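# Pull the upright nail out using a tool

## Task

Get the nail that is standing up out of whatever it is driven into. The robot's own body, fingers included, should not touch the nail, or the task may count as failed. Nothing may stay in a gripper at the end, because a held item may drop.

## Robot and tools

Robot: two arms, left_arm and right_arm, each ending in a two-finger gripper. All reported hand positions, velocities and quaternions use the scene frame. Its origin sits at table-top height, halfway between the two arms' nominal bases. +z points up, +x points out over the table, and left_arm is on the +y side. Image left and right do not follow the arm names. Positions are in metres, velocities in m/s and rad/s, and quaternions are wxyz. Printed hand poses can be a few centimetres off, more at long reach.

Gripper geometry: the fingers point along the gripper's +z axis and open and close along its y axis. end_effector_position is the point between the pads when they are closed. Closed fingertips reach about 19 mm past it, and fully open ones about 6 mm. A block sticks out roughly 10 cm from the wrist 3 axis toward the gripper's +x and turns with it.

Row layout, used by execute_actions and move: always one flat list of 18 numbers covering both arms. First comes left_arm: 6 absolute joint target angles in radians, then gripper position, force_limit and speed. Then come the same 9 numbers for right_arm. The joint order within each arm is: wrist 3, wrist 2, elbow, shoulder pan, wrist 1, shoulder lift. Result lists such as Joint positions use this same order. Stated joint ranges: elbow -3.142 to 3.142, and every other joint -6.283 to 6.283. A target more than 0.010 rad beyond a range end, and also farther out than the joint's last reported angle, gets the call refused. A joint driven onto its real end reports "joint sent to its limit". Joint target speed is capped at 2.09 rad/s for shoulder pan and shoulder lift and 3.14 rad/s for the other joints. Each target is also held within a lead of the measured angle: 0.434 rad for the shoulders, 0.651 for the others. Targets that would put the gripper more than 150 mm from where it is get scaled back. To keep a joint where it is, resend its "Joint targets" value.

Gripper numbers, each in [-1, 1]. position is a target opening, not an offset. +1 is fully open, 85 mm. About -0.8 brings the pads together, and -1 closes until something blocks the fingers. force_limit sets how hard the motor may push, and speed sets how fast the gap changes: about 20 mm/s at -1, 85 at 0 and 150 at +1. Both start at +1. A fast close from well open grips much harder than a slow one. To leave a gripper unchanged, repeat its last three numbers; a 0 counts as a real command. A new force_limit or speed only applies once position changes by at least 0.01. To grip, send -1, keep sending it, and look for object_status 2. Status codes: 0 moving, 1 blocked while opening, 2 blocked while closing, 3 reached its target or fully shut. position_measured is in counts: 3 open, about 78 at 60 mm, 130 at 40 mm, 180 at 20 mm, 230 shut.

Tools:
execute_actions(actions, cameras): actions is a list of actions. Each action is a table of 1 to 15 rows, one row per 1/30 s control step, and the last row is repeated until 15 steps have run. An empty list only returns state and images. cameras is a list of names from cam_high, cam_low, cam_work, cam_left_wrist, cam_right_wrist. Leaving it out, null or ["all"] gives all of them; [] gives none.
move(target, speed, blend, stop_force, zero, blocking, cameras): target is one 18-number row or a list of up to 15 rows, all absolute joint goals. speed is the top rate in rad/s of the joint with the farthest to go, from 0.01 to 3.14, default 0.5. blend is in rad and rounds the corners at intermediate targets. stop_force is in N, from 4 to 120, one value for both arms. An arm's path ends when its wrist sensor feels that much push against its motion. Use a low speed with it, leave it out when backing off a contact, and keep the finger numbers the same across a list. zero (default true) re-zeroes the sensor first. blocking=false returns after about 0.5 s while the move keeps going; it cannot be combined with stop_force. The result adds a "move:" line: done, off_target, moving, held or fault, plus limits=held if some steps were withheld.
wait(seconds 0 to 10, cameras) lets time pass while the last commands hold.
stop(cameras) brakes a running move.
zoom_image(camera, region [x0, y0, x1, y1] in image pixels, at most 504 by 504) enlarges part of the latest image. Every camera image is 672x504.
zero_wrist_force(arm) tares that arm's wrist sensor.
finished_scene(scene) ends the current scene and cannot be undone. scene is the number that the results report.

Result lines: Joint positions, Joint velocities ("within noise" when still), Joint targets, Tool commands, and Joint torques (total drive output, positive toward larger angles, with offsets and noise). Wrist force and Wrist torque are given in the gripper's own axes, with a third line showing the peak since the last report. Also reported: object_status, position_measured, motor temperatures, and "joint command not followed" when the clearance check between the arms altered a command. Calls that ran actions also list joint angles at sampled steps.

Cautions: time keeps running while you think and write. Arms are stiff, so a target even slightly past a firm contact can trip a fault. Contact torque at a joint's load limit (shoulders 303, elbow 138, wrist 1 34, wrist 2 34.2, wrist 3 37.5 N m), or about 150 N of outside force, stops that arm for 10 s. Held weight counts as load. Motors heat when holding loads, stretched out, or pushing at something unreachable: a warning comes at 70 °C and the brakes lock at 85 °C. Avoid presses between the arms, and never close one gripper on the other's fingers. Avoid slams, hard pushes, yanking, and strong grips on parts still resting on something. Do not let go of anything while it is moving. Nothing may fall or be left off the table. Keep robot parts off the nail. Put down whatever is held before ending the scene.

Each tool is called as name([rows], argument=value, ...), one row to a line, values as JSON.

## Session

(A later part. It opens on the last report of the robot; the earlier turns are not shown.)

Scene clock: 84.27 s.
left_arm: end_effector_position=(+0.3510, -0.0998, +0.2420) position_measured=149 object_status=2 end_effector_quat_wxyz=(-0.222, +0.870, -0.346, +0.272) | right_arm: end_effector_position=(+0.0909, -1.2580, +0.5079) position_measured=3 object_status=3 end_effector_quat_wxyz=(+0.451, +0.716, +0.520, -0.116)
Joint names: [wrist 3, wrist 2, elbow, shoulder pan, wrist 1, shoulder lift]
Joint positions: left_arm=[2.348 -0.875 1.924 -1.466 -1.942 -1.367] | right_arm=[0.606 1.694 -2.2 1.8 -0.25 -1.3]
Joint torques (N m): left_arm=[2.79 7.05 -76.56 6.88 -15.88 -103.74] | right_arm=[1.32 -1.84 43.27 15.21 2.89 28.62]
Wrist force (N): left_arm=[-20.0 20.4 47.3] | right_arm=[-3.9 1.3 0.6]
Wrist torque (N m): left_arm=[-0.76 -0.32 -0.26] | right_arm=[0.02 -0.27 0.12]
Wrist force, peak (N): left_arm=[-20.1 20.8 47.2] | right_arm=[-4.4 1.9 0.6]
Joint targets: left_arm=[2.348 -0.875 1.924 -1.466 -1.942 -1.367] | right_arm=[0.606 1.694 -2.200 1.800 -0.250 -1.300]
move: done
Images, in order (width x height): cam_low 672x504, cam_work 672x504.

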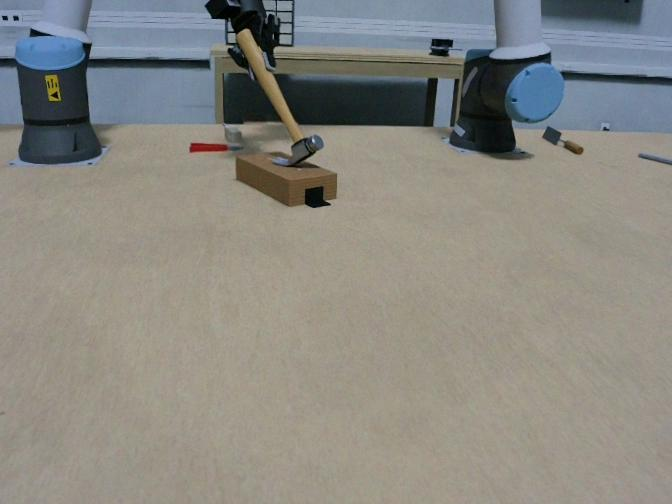

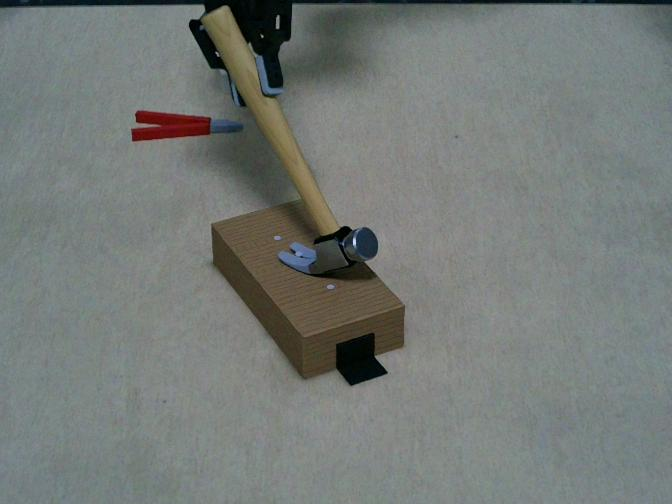

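move(target=[2.4454,-0.9871,1.9908,-1.3979,-2.1231,-1.4389,-1,1,0.3,0.606,1.694,-2.2,1.8,-0.25,-1.3,1,1,1], speed=0.04, stop_force=80, cameras=["cam_low","cam_work"])

zoom_image(camera="cam_work", region=[250, 180, 410, 320])

zoom_image(camera="cam_low", region=[250, 120, 330, 180])

Scene clock: 90.00 s.
left_arm: end_effector_position=(+0.3694, -0.0746, +0.2515) position_measured=149 object_status=2 end_effector_quat_wxyz=(-0.142, +0.896, -0.337, +0.250) | right_arm: end_effector_position=(+0.0909, -1.2580, +0.5079) position_measured=3 object_status=3 end_effector_quat_wxyz=(+0.451, +0.716, +0.520, -0.116)
Joint names: [wrist 3, wrist 2, elbow, shoulder pan, wrist 1, shoulder lift]
Joint positions: left_arm=[2.445 -0.987 1.991 -1.398 -2.123 -1.439] | right_arm=[0.606 1.694 -2.2 1.8 -0.25 -1.3]
Joint torques (N m): left_arm=[2.08 16.17 -99.42 26.12 -25.13 -126.82] | right_arm=[1.91 -1.66 44.14 16.66 3.08 29.69]
Wrist force (N): left_arm=[-48.7 53.2 69.8] | right_arm=[-4.2 1.7 1.0]
Wrist torque (N m): left_arm=[0.04 -0.56 0.02] | right_arm=[0.08 -0.22 0.12]
Wrist force, peak (N): left_arm=[-48.9 53.4 69.7] | right_arm=[-4.2 2.1 0.7]
Joint targets: left_arm=[2.445 -0.987 1.991 -1.398 -2.123 -1.439] | right_arm=[0.606 1.694 -2.200 1.800 -0.250 -1.300]
move: done
Images, in order (width x height): cam_low 672x504, cam_work 672x504.

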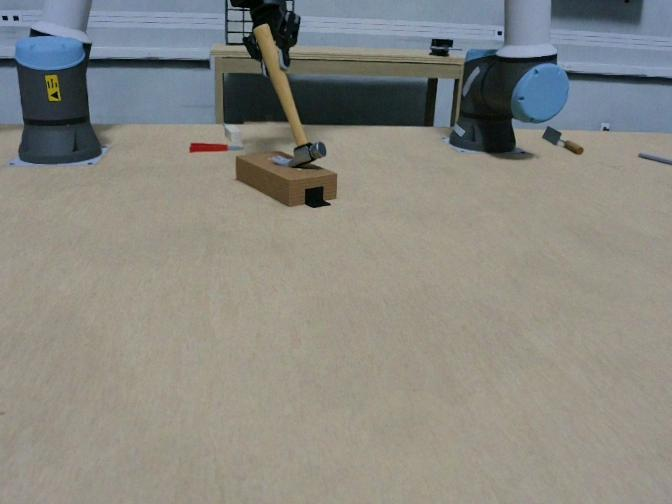

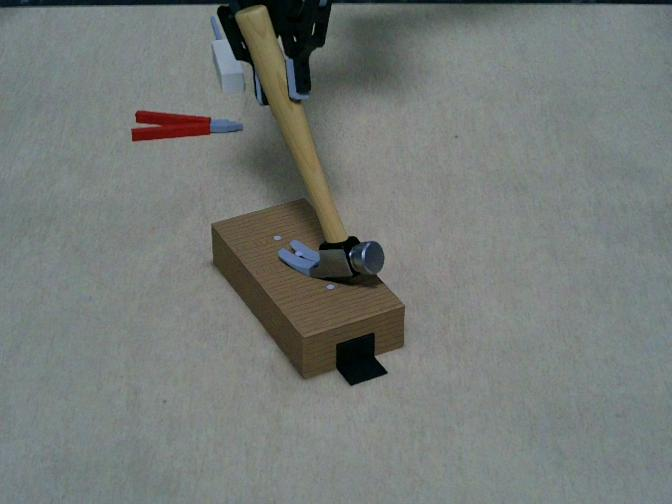

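Scaled by 3.150 from the camera's 672x504 image, which has a finer 960x720 frame.

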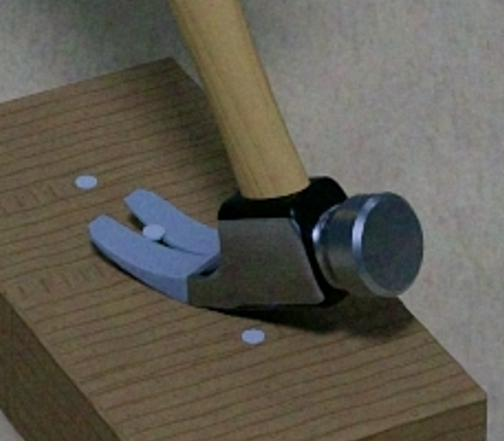

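Scaled by 6.300 from the camera's 672x504 image, which has a finer 960x720 frame.

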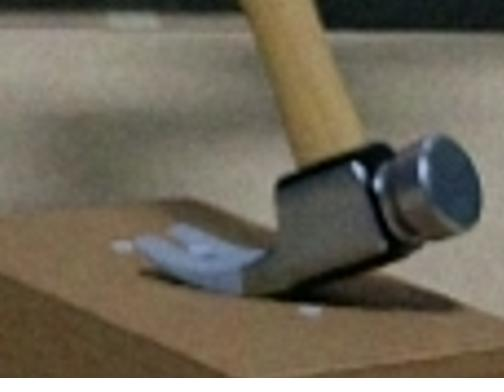

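move(target=[2.507,-1.0792,2.0408,-1.3399,-2.2544,-1.4729,-1,1,0.3,0.606,1.694,-2.2,1.8,-0.25,-1.3,1,1,1], speed=0.03, cameras=["cam_low","cam_work"], stop_force=50)

zoom_image(camera="cam_work", region=[250, 180, 410, 320])

zoom_image(camera="cam_low", region=[250, 120, 330, 180])

Scene clock: 95.93 s.
left_arm: end_effector_position=(+0.3837, -0.0556, +0.2483) position_measured=149 object_status=2 end_effector_quat_wxyz=(-0.085, +0.911, -0.329, +0.234) | right_arm: end_effector_position=(+0.0909, -1.2580, +0.5079) position_measured=3 object_status=3 end_effector_quat_wxyz=(+0.451, +0.716, +0.520, -0.116)
Joint names: [wrist 3, wrist 2, elbow, shoulder pan, wrist 1, shoulder lift]
Joint positions: left_arm=[2.507 -1.079 2.041 -1.34 -2.254 -1.473] | right_arm=[0.606 1.694 -2.2 1.8 -0.25 -1.3]
Joint torques (N m): left_arm=[1.14 -0.38 13.85 45.41 2.21 -20.05] | right_arm=[1.75 -1.96 45.01 16.63 3.33 31.8]
Wrist force (N): left_arm=[9.2 15.5 -86.0] | right_arm=[-4.3 1.5 0.7]
Wrist torque (N m): left_arm=[1.73 0.26 0.65] | right_arm=[0.03 -0.21 0.12]
Wrist force, peak (N): left_arm=[-48.8 53.6 70.1] | right_arm=[-4.5 1.7 0.8]
Joint targets: left_arm=[2.507 -1.079 2.041 -1.340 -2.254 -1.473] | right_arm=[0.606 1.694 -2.200 1.800 -0.250 -1.300]
move: done
Images, in order (width x height): cam_low 672x504, cam_work 672x504.

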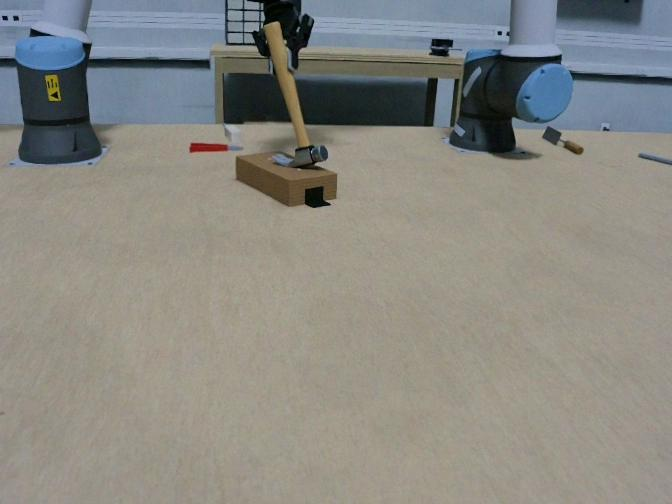

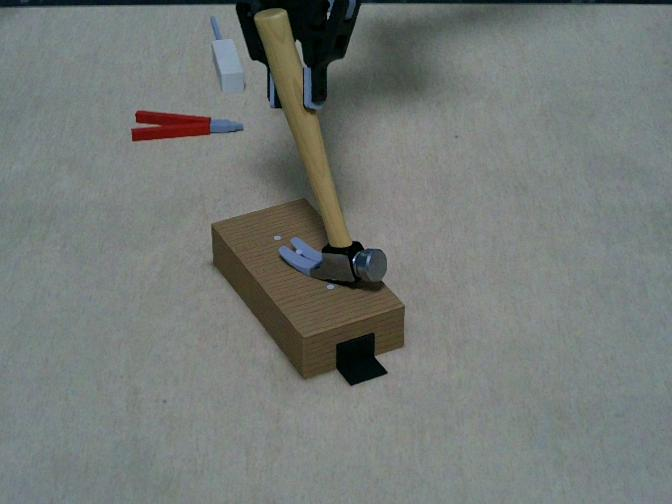

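Scaled by 3.150 from the camera's 672x504 image, which has a finer 960x720 frame.

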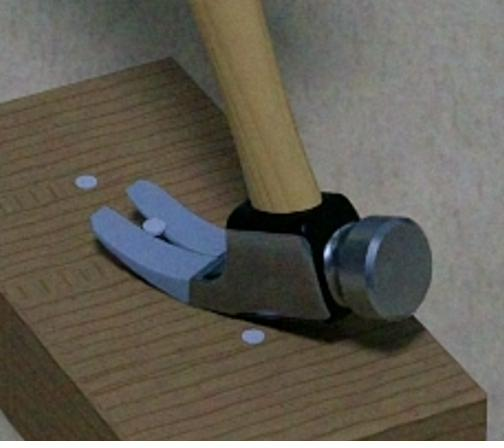

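Scaled by 6.300 from the camera's 672x504 image, which has a finer 960x720 frame.

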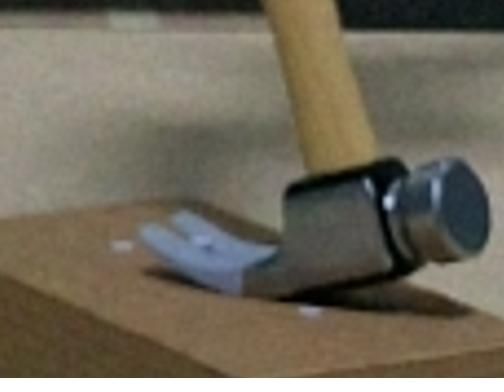

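move(target=[2.5658,-1.1976,2.0797,-1.2667,-2.3672,-1.5131,-1,1,0.3,0.606,1.694,-2.2,1.8,-0.25,-1.3,1,1,1], speed=0.04, cameras=["cam_low","cam_work"], stop_force=90)

zoom_image(camera="cam_work", region=[250, 180, 410, 320])

zoom_image(camera="cam_low", region=[250, 120, 330, 180])

Scene clock: 101.70 s.
left_arm: end_effector_position=(+0.3991, -0.0345, +0.2555) position_measured=149 object_status=2 end_effector_quat_wxyz=(-0.020, +0.923, -0.319, +0.215) | right_arm: end_effector_position=(+0.0909, -1.2580, +0.5079) position_measured=3 object_status=3 end_effector_quat_wxyz=(+0.451, +0.716, +0.520, -0.116)
Joint names: [wrist 3, wrist 2, elbow, shoulder pan, wrist 1, shoulder lift]
Joint positions: left_arm=[2.566 -1.198 2.08 -1.267 -2.367 -1.513] | right_arm=[0.606 1.694 -2.2 1.8 -0.25 -1.3]
Joint torques (N m): left_arm=[1.74 9.76 -80.33 34.76 -17.08 -98.17] | right_arm=[1.61 -2.15 45.16 15.68 3.65 33.45]
Wrist force (N): left_arm=[-23.9 43.5 47.6] | right_arm=[-3.8 1.3 0.3]
Wrist torque (N m): left_arm=[0.60 -0.11 0.21] | right_arm=[0.01 -0.29 0.11]
Wrist force, peak (N): left_arm=[9.1 15.6 -86.2] | right_arm=[-4.5 1.6 0.7]
Joint targets: left_arm=[2.566 -1.198 2.080 -1.267 -2.367 -1.513] | right_arm=[0.606 1.694 -2.200 1.800 -0.250 -1.300]
move: done
Images, in order (width x height): cam_low 672x504, cam_work 672x504.

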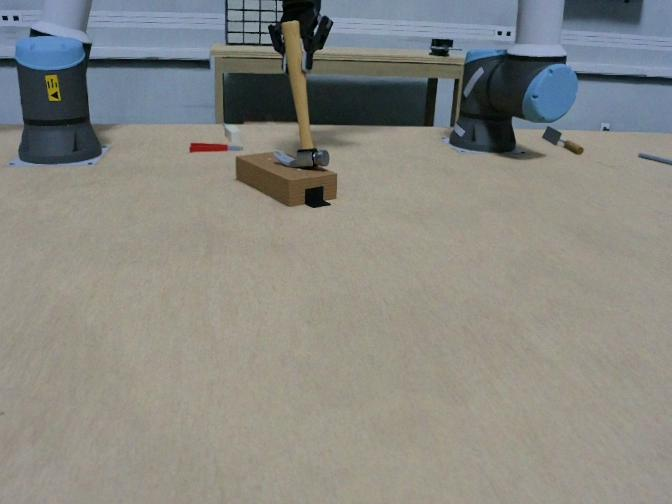

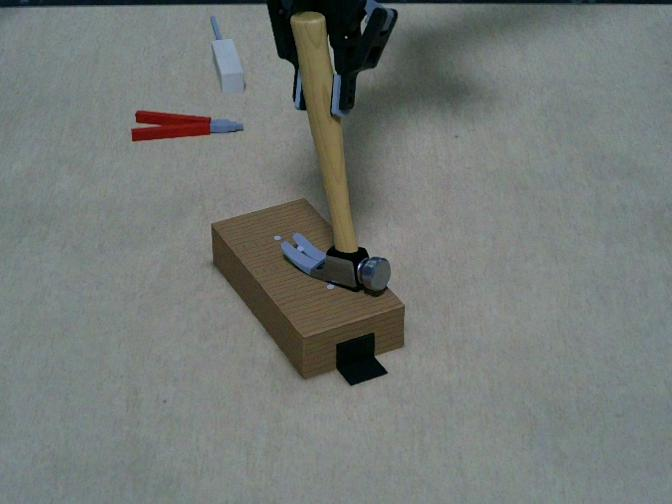

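Scaled by 3.150 from the camera's 672x504 image, which has a finer 960x720 frame.

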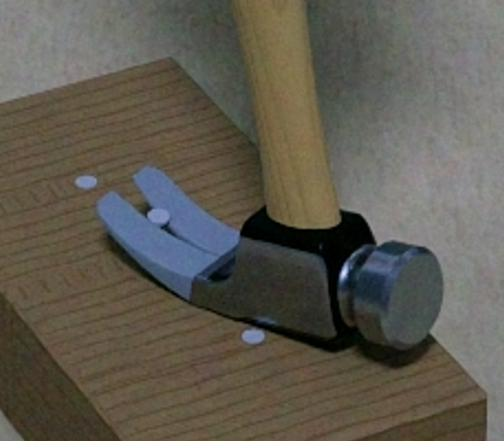

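Scaled by 6.300 from the camera's 672x504 image, which has a finer 960x720 frame.

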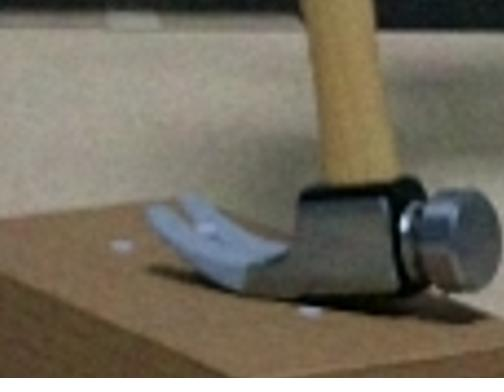

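move(target=[2.6146,-1.3295,2.1178,-1.1858,-2.4786,-1.5352,-1,1,0.3,0.606,1.694,-2.2,1.8,-0.25,-1.3,1,1,1], speed=0.04, cameras=["cam_low","cam_work"], stop_force=70)

zoom_image(camera="cam_work", region=[250, 180, 410, 320])

zoom_image(camera="cam_low", region=[250, 120, 330, 180])

Scene clock: 106.23 s.
left_arm: end_effector_position=(+0.4140, -0.0138, +0.2556) position_measured=149 object_status=2 end_effector_quat_wxyz=(+0.045, +0.931, -0.307, +0.195) | right_arm: end_effector_position=(+0.0909, -1.2580, +0.5079) position_measured=3 object_status=3 end_effector_quat_wxyz=(+0.451, +0.716, +0.520, -0.116)
Joint names: [wrist 3, wrist 2, elbow, shoulder pan, wrist 1, shoulder lift]
Joint positions: left_arm=[2.615 -1.33 2.118 -1.186 -2.479 -1.535] | right_arm=[0.606 1.694 -2.2 1.8 -0.25 -1.3]
Joint torques (N m): left_arm=[1.59 -0.75 -41.88 13.98 -11.42 -59.48] | right_arm=[1.88 -1.87 45.86 15.71 3.8 33.48]
Wrist force (N): left_arm=[-3.1 -0.4 7.5] | right_arm=[-4.1 1.5 0.7]
Wrist torque (N m): left_arm=[-0.18 -0.20 0.10] | right_arm=[0.05 -0.24 0.11]
Wrist force, peak (N): left_arm=[-24.2 43.5 48.9] | right_arm=[-4.4 1.5 1.2]
Joint targets: left_arm=[2.615 -1.329 2.118 -1.186 -2.479 -1.535] | right_arm=[0.606 1.694 -2.200 1.800 -0.250 -1.300]
move: done
Images, in order (width x height): cam_low 672x504, cam_work 672x504.

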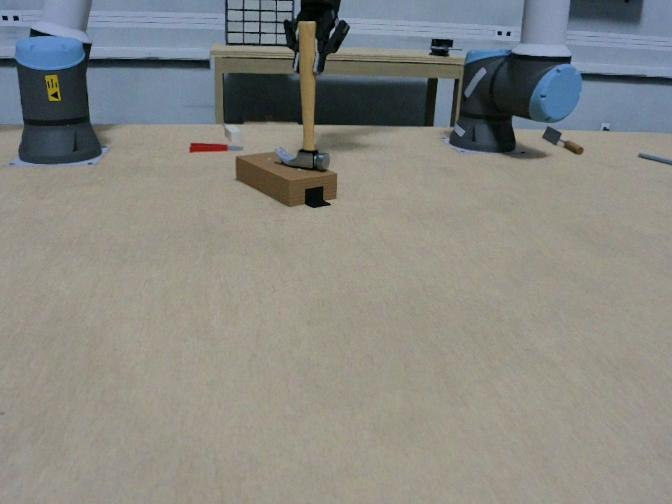

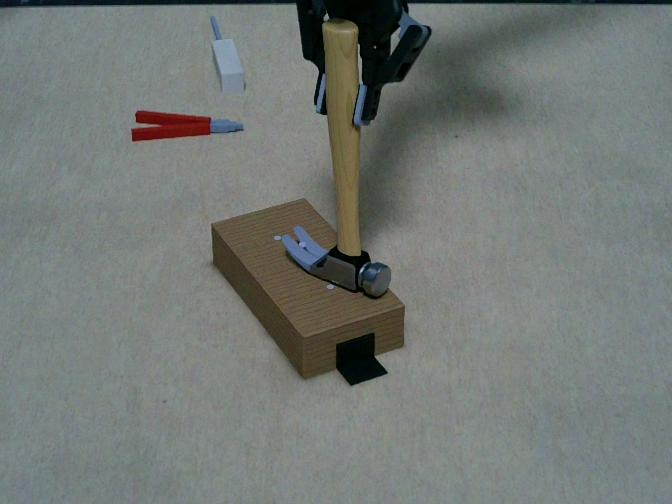

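Scaled by 3.150 from the camera's 672x504 image, which has a finer 960x720 frame.

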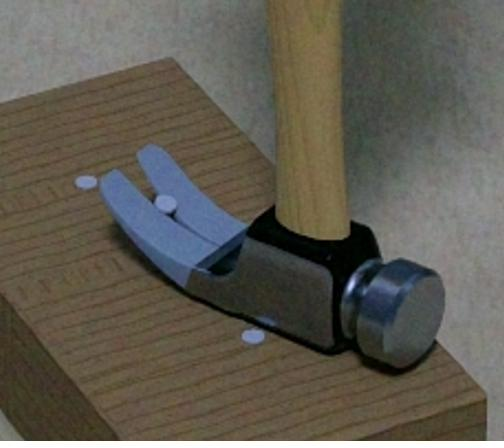

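Scaled by 6.300 from the camera's 672x504 image, which has a finer 960x720 frame.

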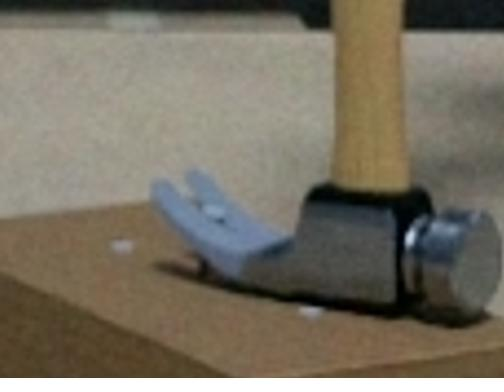

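move(target=[2.6146,-1.3295,2.0758,-1.1858,-2.3978,-1.574,-1,1,0.3,0.606,1.694,-2.2,1.8,-0.25,-1.3,1,1,1], speed=0.04, cameras=["cam_low","cam_work"], stop_force=25)

zoom_image(camera="cam_work", region=[250, 180, 410, 320])

zoom_image(camera="cam_low", region=[250, 120, 330, 180])

Scene clock: 111.67 s.
left_arm: end_effector_position=(+0.4141, -0.0139, +0.2955) position_measured=149 object_status=2 end_effector_quat_wxyz=(+0.045, +0.931, -0.307, +0.195) | right_arm: end_effector_position=(+0.0909, -1.2580, +0.5079) position_measured=3 object_status=3 end_effector_quat_wxyz=(+0.451, +0.716, +0.520, -0.116)
Joint names: [wrist 3, wrist 2, elbow, shoulder pan, wrist 1, shoulder lift]
Joint positions: left_arm=[2.615 -1.33 2.076 -1.186 -2.398 -1.574] | right_arm=[0.606 1.694 -2.2 1.8 -0.25 -1.3]
Joint torques (N m): left_arm=[1.8 -0.49 -55.56 3.66 -1.43 -61.63] | right_arm=[1.7 -1.81 46.98 15.21 3.97 34.33]
Wrist force (N): left_arm=[-1.3 -0.9 5.4] | right_arm=[-4.0 1.3 0.9]
Wrist torque (N m): left_arm=[-0.22 -0.26 0.09] | right_arm=[0.02 -0.25 0.11]
Wrist force, peak (N): left_arm=[-3.4 -0.5 8.2] | right_arm=[-4.7 1.4 0.8]
Joint targets: left_arm=[2.615 -1.329 2.076 -1.186 -2.398 -1.574] | right_arm=[0.606 1.694 -2.200 1.800 -0.250 -1.300]
move: done
Images, in order (width x height): cam_low 672x504, cam_work 672x504.

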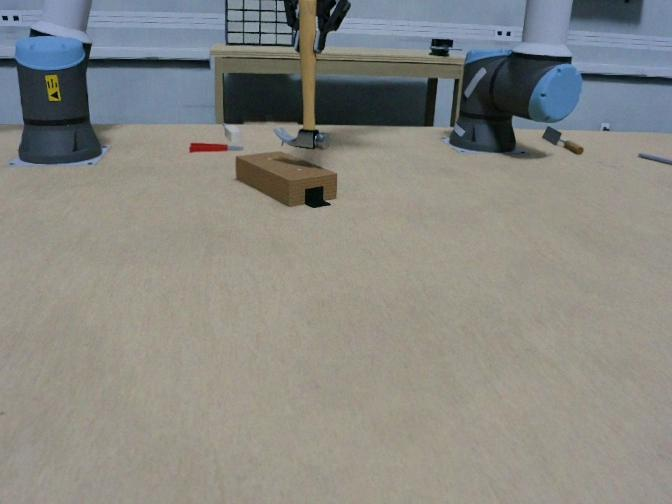

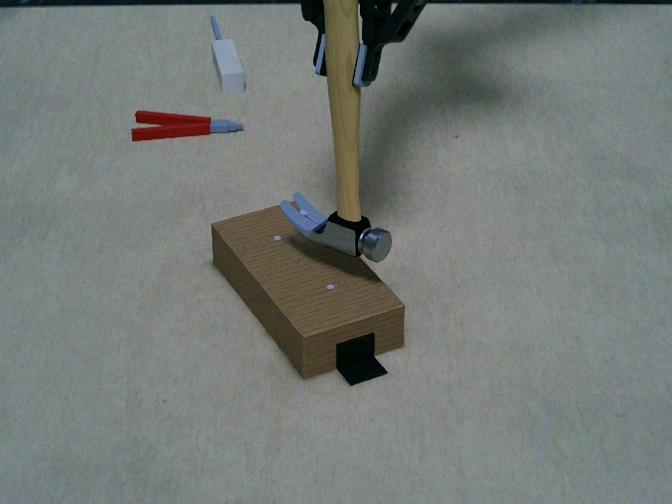

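Scaled by 3.150 from the camera's 672x504 image, which has a finer 960x720 frame.

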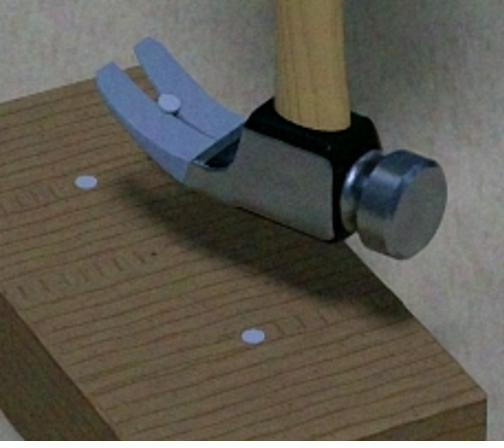

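Scaled by 6.300 from the camera's 672x504 image, which has a finer 960x720 frame.

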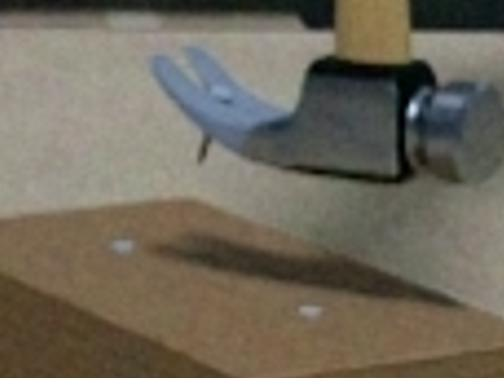

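move([
  [2.6146,-1.3295,2.0176,-1.1858,-2.2994,-1.6143,-1,1,0.3,0.606,1.694,-2.2,1.8,-0.25,-1.3,1,1,1],
], speed=0.08)

Scene clock: 114.90 s.
left_arm: end_effector_position=(+0.4140, -0.0138, +0.3455) position_measured=149 object_status=2 end_effector_quat_wxyz=(+0.045, +0.931, -0.307, +0.195) | right_arm: end_effector_position=(+0.0909, -1.2580, +0.5079) position_measured=3 object_status=3 end_effector_quat_wxyz=(+0.451, +0.716, +0.520, -0.116)
Joint names: [wrist 3, wrist 2, elbow, shoulder pan, wrist 1, shoulder lift]
Joint positions: left_arm=[2.615 -1.33 2.018 -1.186 -2.299 -1.614] | right_arm=[0.606 1.694 -2.2 1.8 -0.25 -1.3]
Joint torques (N m): left_arm=[2.22 -0.15 -59.56 -1.08 -1.01 -60.96] | right_arm=[1.7 -2.06 47.26 17.1 4.16 33.83]
Wrist force (N): left_arm=[-1.7 -1.1 5.3] | right_arm=[-3.9 1.7 1.2]
Wrist torque (N m): left_arm=[-0.22 -0.28 0.06] | right_arm=[0.08 -0.29 0.11]
Wrist force, peak (N): left_arm=[-1.6 -0.9 6.2] | right_arm=[-4.3 1.5 1.0]
Joint targets: left_arm=[2.615 -1.329 2.018 -1.186 -2.299 -1.614] | right_arm=[0.606 1.694 -2.200 1.800 -0.250 -1.300]
move: done

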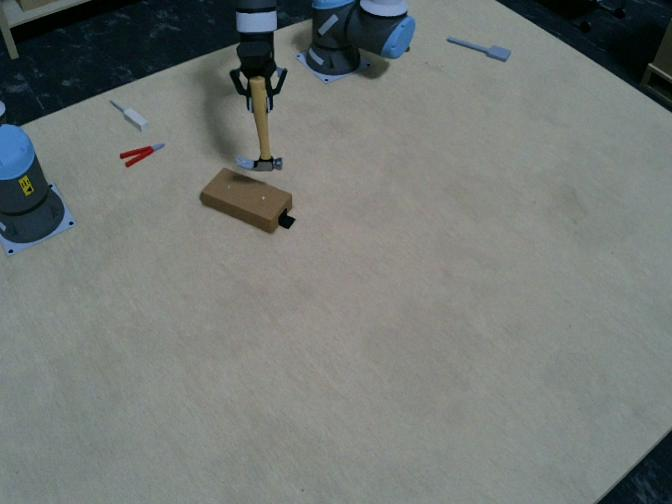

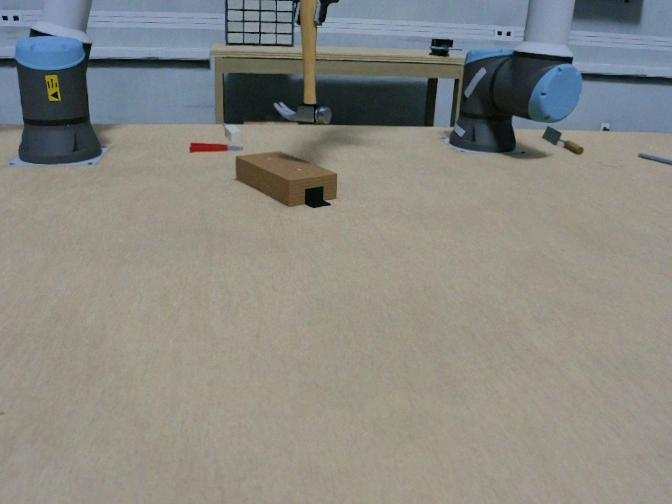

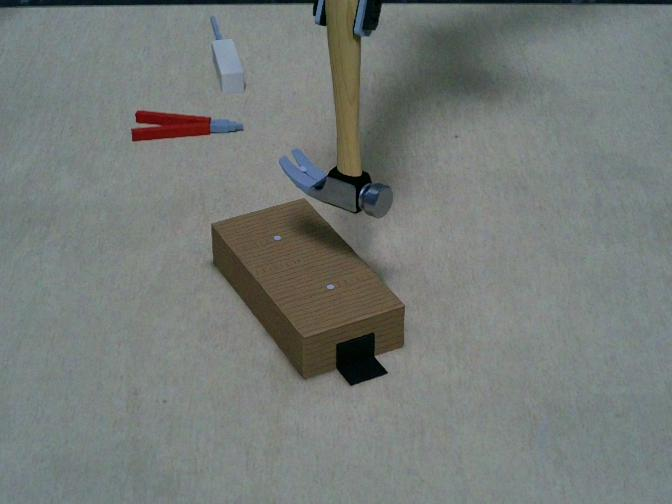

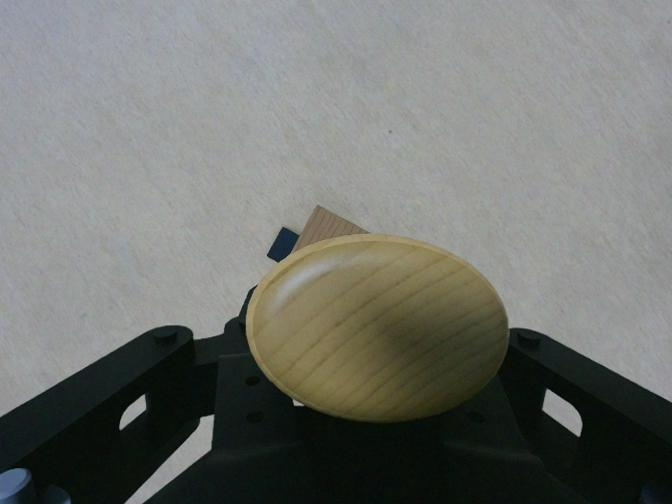

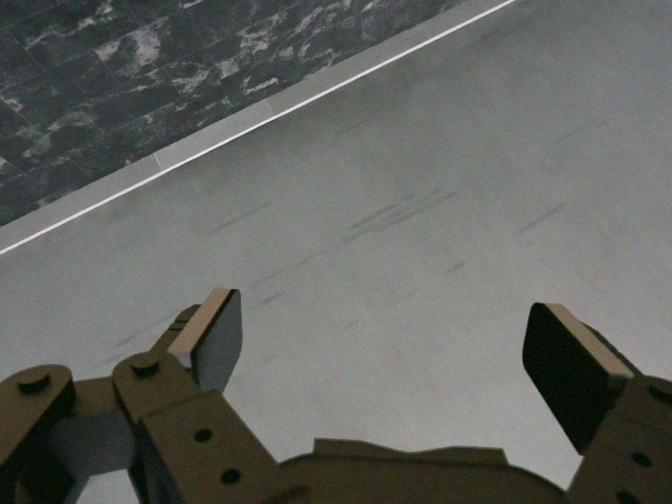

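zoom_image(camera="cam_work", region=[200, 120, 440, 300])

move(target=[2.581,-1.5708,1.9002,-0.6057,-1.9802,-1.4908,-1,1,0.3,0.606,1.694,-2.2,1.8,-0.25,-1.3,1,1,1], speed=0.2)

zoom_image(camera="cam_work", region=[200, 120, 440, 300])

Scaled by 2.100 from the camera's 672x504 image, which has a finer 960x720 frame.

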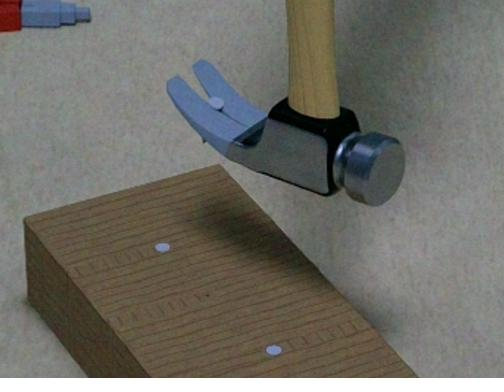

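Scene clock: 118.47 s.
left_arm: end_effector_position=(+0.6009, +0.2900, +0.2800) position_measured=149 object_status=2 end_effector_quat_wxyz=(+0.000, +1.000, -0.031, +0.000) | right_arm: end_effector_position=(+0.0909, -1.2580, +0.5079) position_measured=3 object_status=3 end_effector_quat_wxyz=(+0.451, +0.716, +0.520, -0.116)
Joint names: [wrist 3, wrist 2, elbow, shoulder pan, wrist 1, shoulder lift]
Joint positions: left_arm=[2.581 -1.571 1.9 -0.606 -1.98 -1.491] | right_arm=[0.606 1.694 -2.2 1.8 -0.25 -1.3]
Joint torques (N m): left_arm=[-2.12 -3.01 -57.4 12.57 -0.76 -35.6] | right_arm=[1.62 -2.04 47.63 16.25 4.2 33.83]
Wrist force (N): left_arm=[0.5 -0.4 5.0] | right_arm=[-3.7 1.5 0.7]
Wrist torque (N m): left_arm=[-0.16 0.03 0.13] | right_arm=[0.04 -0.30 0.11]
Wrist force, peak (N): left_arm=[1.0 -2.4 5.4] | right_arm=[-4.4 1.6 0.5]
Joint targets: left_arm=[2.581 -1.571 1.900 -0.606 -1.980 -1.491] | right_arm=[0.606 1.694 -2.200 1.800 -0.250 -1.300]
move: done

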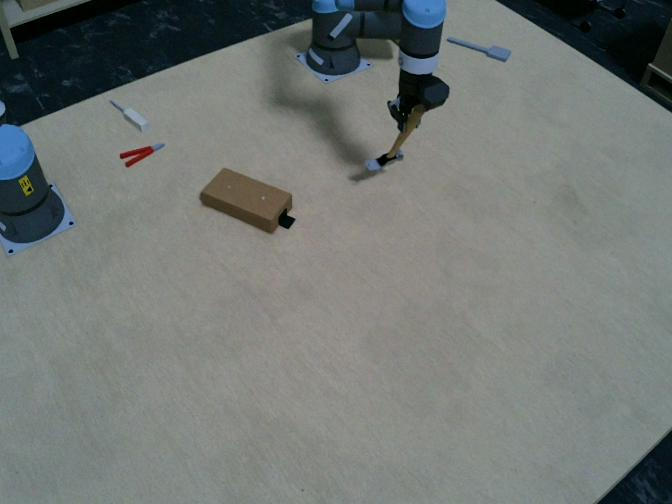

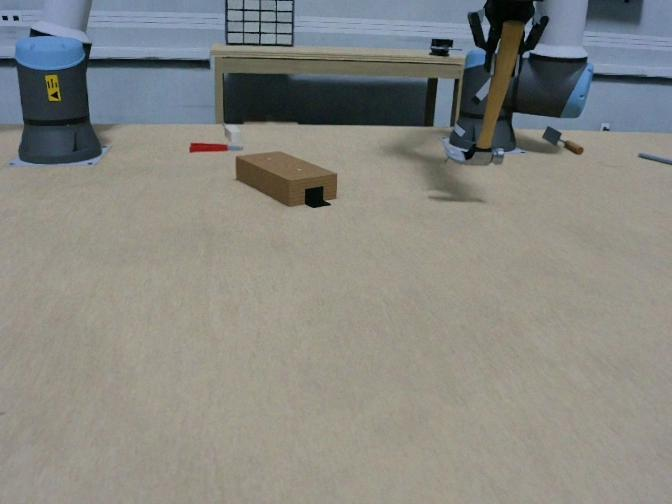

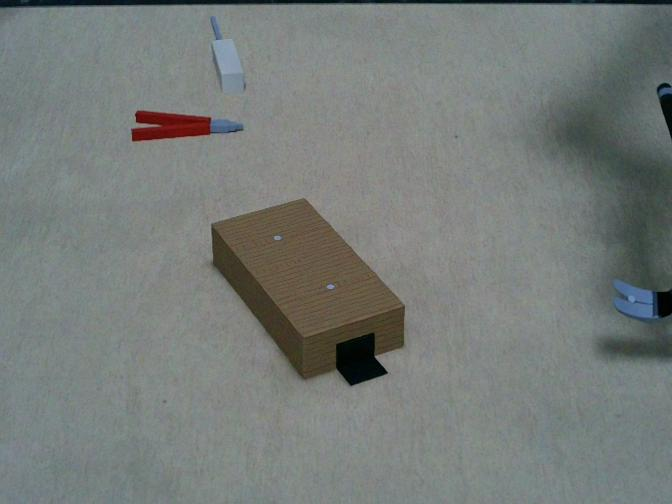

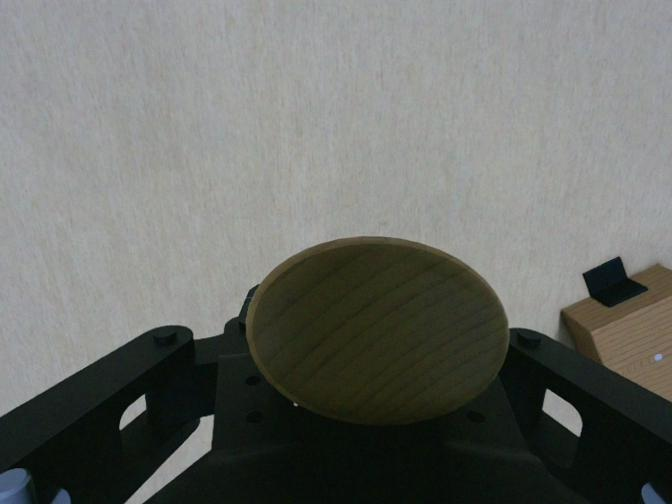

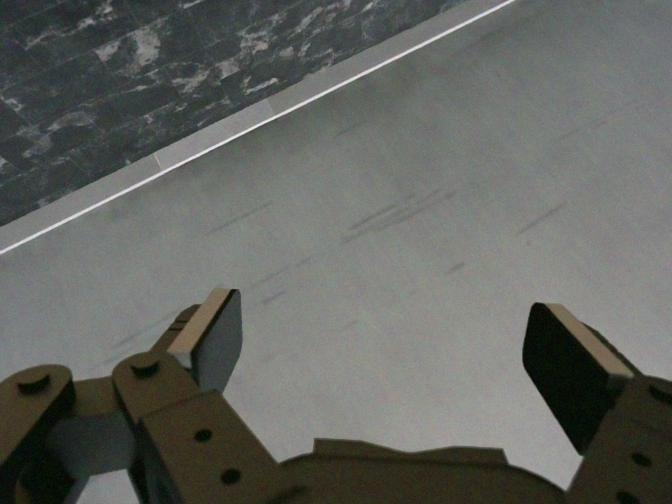

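Scaled by 2.100 from the camera's 672x504 image, which has a finer 960x720 frame.

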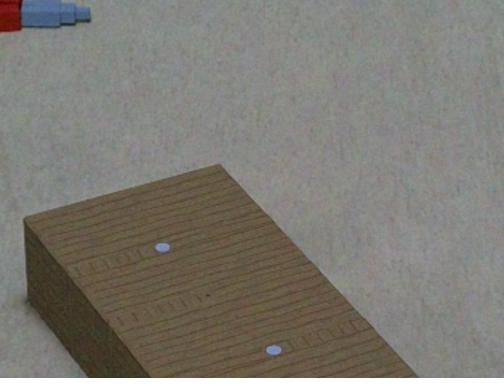

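move(target=[2.581,-1.5708,2.0361,-0.6057,-2.2439,-1.363,-1,1,0.3,0.606,1.694,-2.2,1.8,-0.25,-1.3,1,1,1], speed=0.04, stop_force=5, cameras=["cam_low","cam_work","cam_high"])

Scene clock: 124.27 s.
left_arm: end_effector_position=(+0.6042, +0.2876, +0.1913) position_measured=149 object_status=2 end_effector_quat_wxyz=(+0.000, +1.000, -0.031, +0.000) | right_arm: end_effector_position=(+0.0909, -1.2580, +0.5079) position_measured=3 object_status=3 end_effector_quat_wxyz=(+0.451, +0.716, +0.520, -0.116)
Joint names: [wrist 3, wrist 2, elbow, shoulder pan, wrist 1, shoulder lift]
Joint positions: left_arm=[2.581 -1.571 1.985 -0.606 -2.145 -1.411] | right_arm=[0.606 1.694 -2.2 1.8 -0.25 -1.3]
Joint torques (N m): left_arm=[-1.85 -2.42 -49.95 7.91 -1.49 -68.53] | right_arm=[1.59 -1.91 48.15 15.28 4.36 36.37]
Wrist force (N): left_arm=[0.5 -1.2 2.3] | right_arm=[-3.7 1.4 0.7]
Wrist torque (N m): left_arm=[-0.15 0.03 0.17] | right_arm=[0.02 -0.31 0.11]
Wrist force, peak (N): left_arm=[7.4 -5.0 -21.6] | right_arm=[-4.4 1.8 1.1]
Joint targets: left_arm=[2.581 -1.571 1.985 -0.606 -2.145 -1.411] | right_arm=[0.606 1.694 -2.200 1.800 -0.250 -1.300]
move: contact (left_arm); left_arm: the wrist 1 is farthest, 0.099 rad from its target
Images, in order (width x height): cam_high 672x504, cam_low 672x504, cam_work 672x504.

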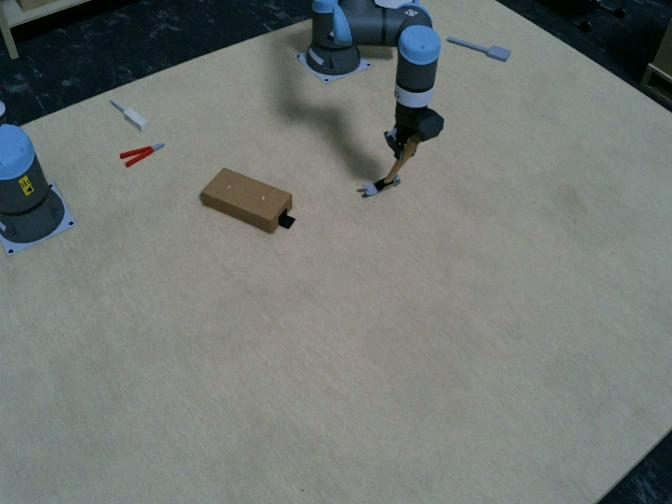

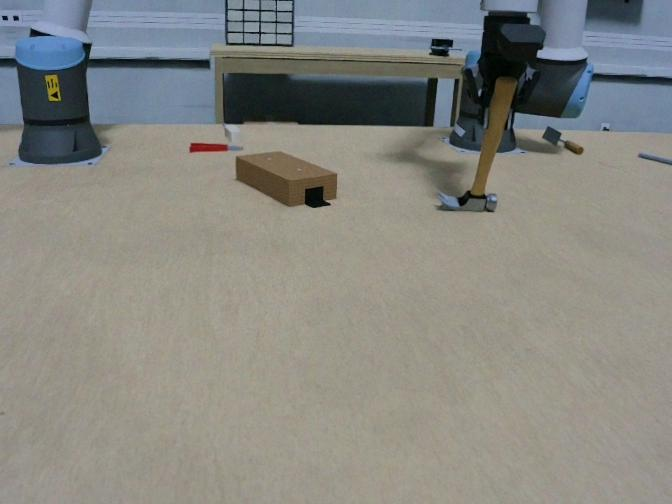

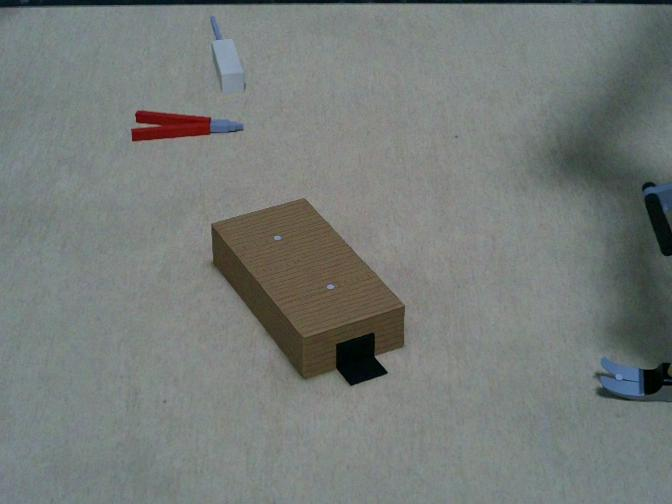

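zoom_image(camera="cam_low", region=[400, 20, 600, 240])

zoom_image(camera="cam_high", region=[330, 80, 470, 220])

Scaled by 2.291 from the camera's 672x504 image, which has a finer 960x720 frame.

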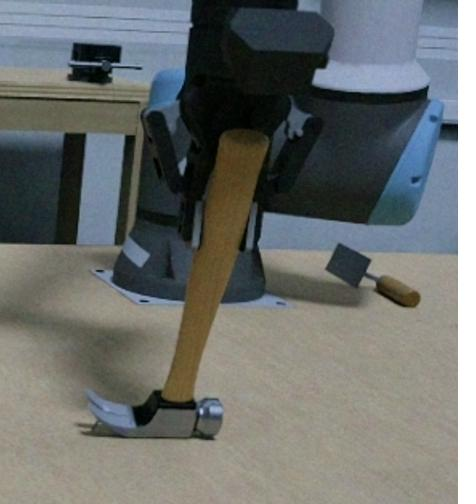

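Scaled by 3.600 from the camera's 672x504 image, which has a finer 960x720 frame.

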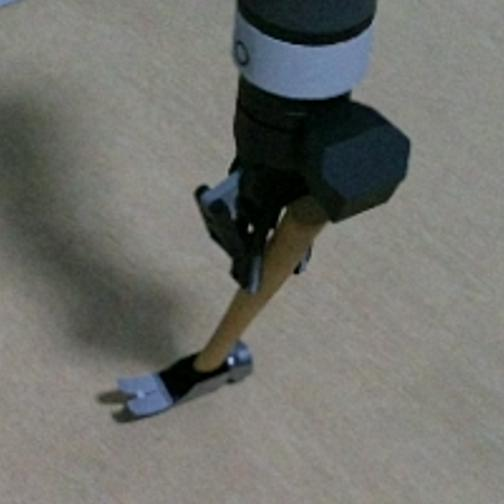

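move([
  [2.6127,-1.5708,1.9294,-0.574,-2.1831,-1.3171,-1,1,0.3,0.606,1.694,-2.2,1.8,-0.25,-1.3,1,1,1],
  [2.6347,-1.5708,1.8955,-0.552,-2.2324,-1.2339,-1,1,0.3,0.606,1.694,-2.2,1.8,-0.25,-1.3,1,1,1],
], speed=0.05, blend=0.02, stop_force=30, cameras=["cam_low","cam_work","cam_high"])

Scene clock: 133.17 s.
left_arm: end_effector_position=(+0.6816, +0.2828, +0.1239) position_measured=149 object_status=2 end_effector_quat_wxyz=(+0.000, +1.000, -0.031, +0.000) | right_arm: end_effector_position=(+0.0909, -1.2580, +0.5079) position_measured=3 object_status=3 end_effector_quat_wxyz=(+0.451, +0.716, +0.520, -0.116)
Joint names: [wrist 3, wrist 2, elbow, shoulder pan, wrist 1, shoulder lift]
Joint positions: left_arm=[2.635 -1.571 1.895 -0.552 -2.232 -1.234] | right_arm=[0.606 1.694 -2.2 1.8 -0.25 -1.3]
Joint torques (N m): left_arm=[1.88 0.06 -42.55 12.72 -7.64 -44.36] | right_arm=[1.95 -1.99 49.17 16.24 4.69 37.79]
Wrist force (N): left_arm=[4.3 -0.5 -5.9] | right_arm=[-4.2 1.4 0.4]
Wrist torque (N m): left_arm=[0.17 -0.48 0.25] | right_arm=[0.03 -0.23 0.11]
Wrist force, peak (N): left_arm=[13.8 -10.5 -39.6] | right_arm=[-4.5 1.7 0.5]
Joint targets: left_arm=[2.635 -1.571 1.895 -0.552 -2.232 -1.234] | right_arm=[0.606 1.694 -2.200 1.800 -0.250 -1.300]
move: done
Images, in order (width x height): cam_high 672x504, cam_low 672x504, cam_work 672x504.

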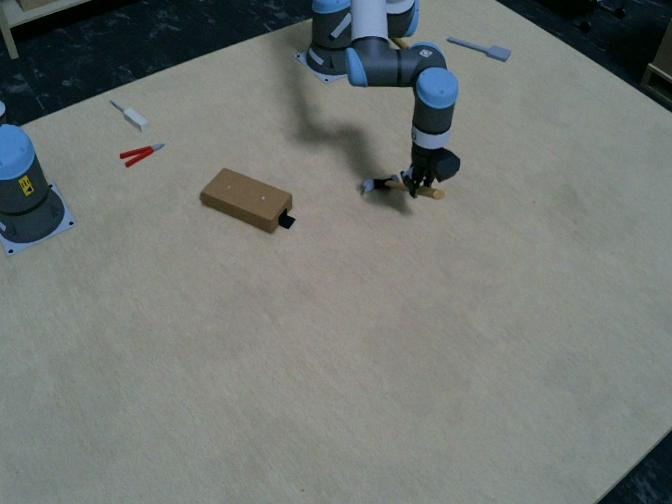

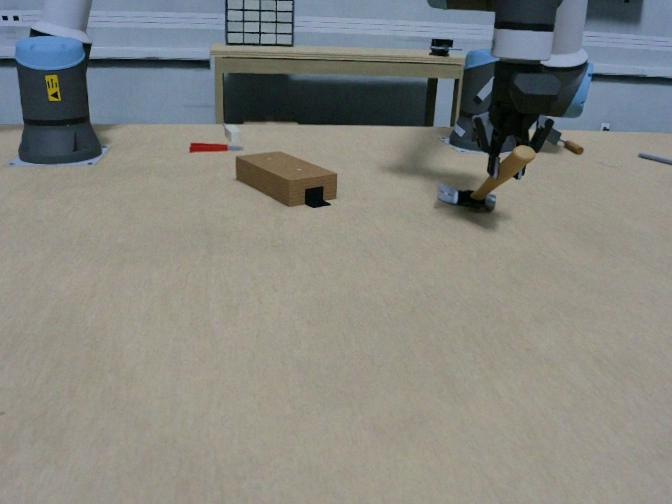

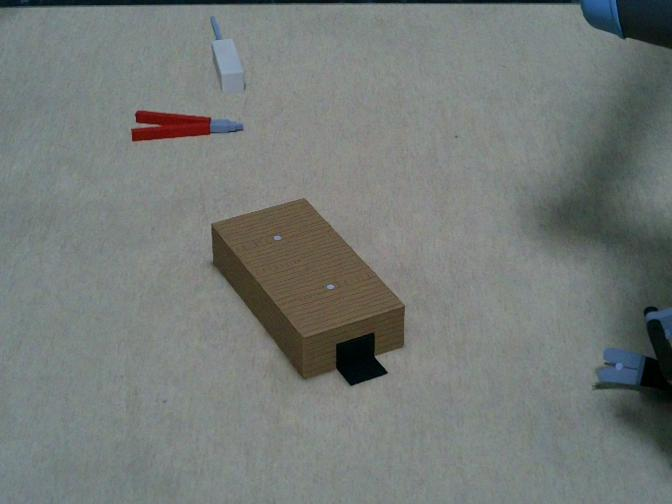

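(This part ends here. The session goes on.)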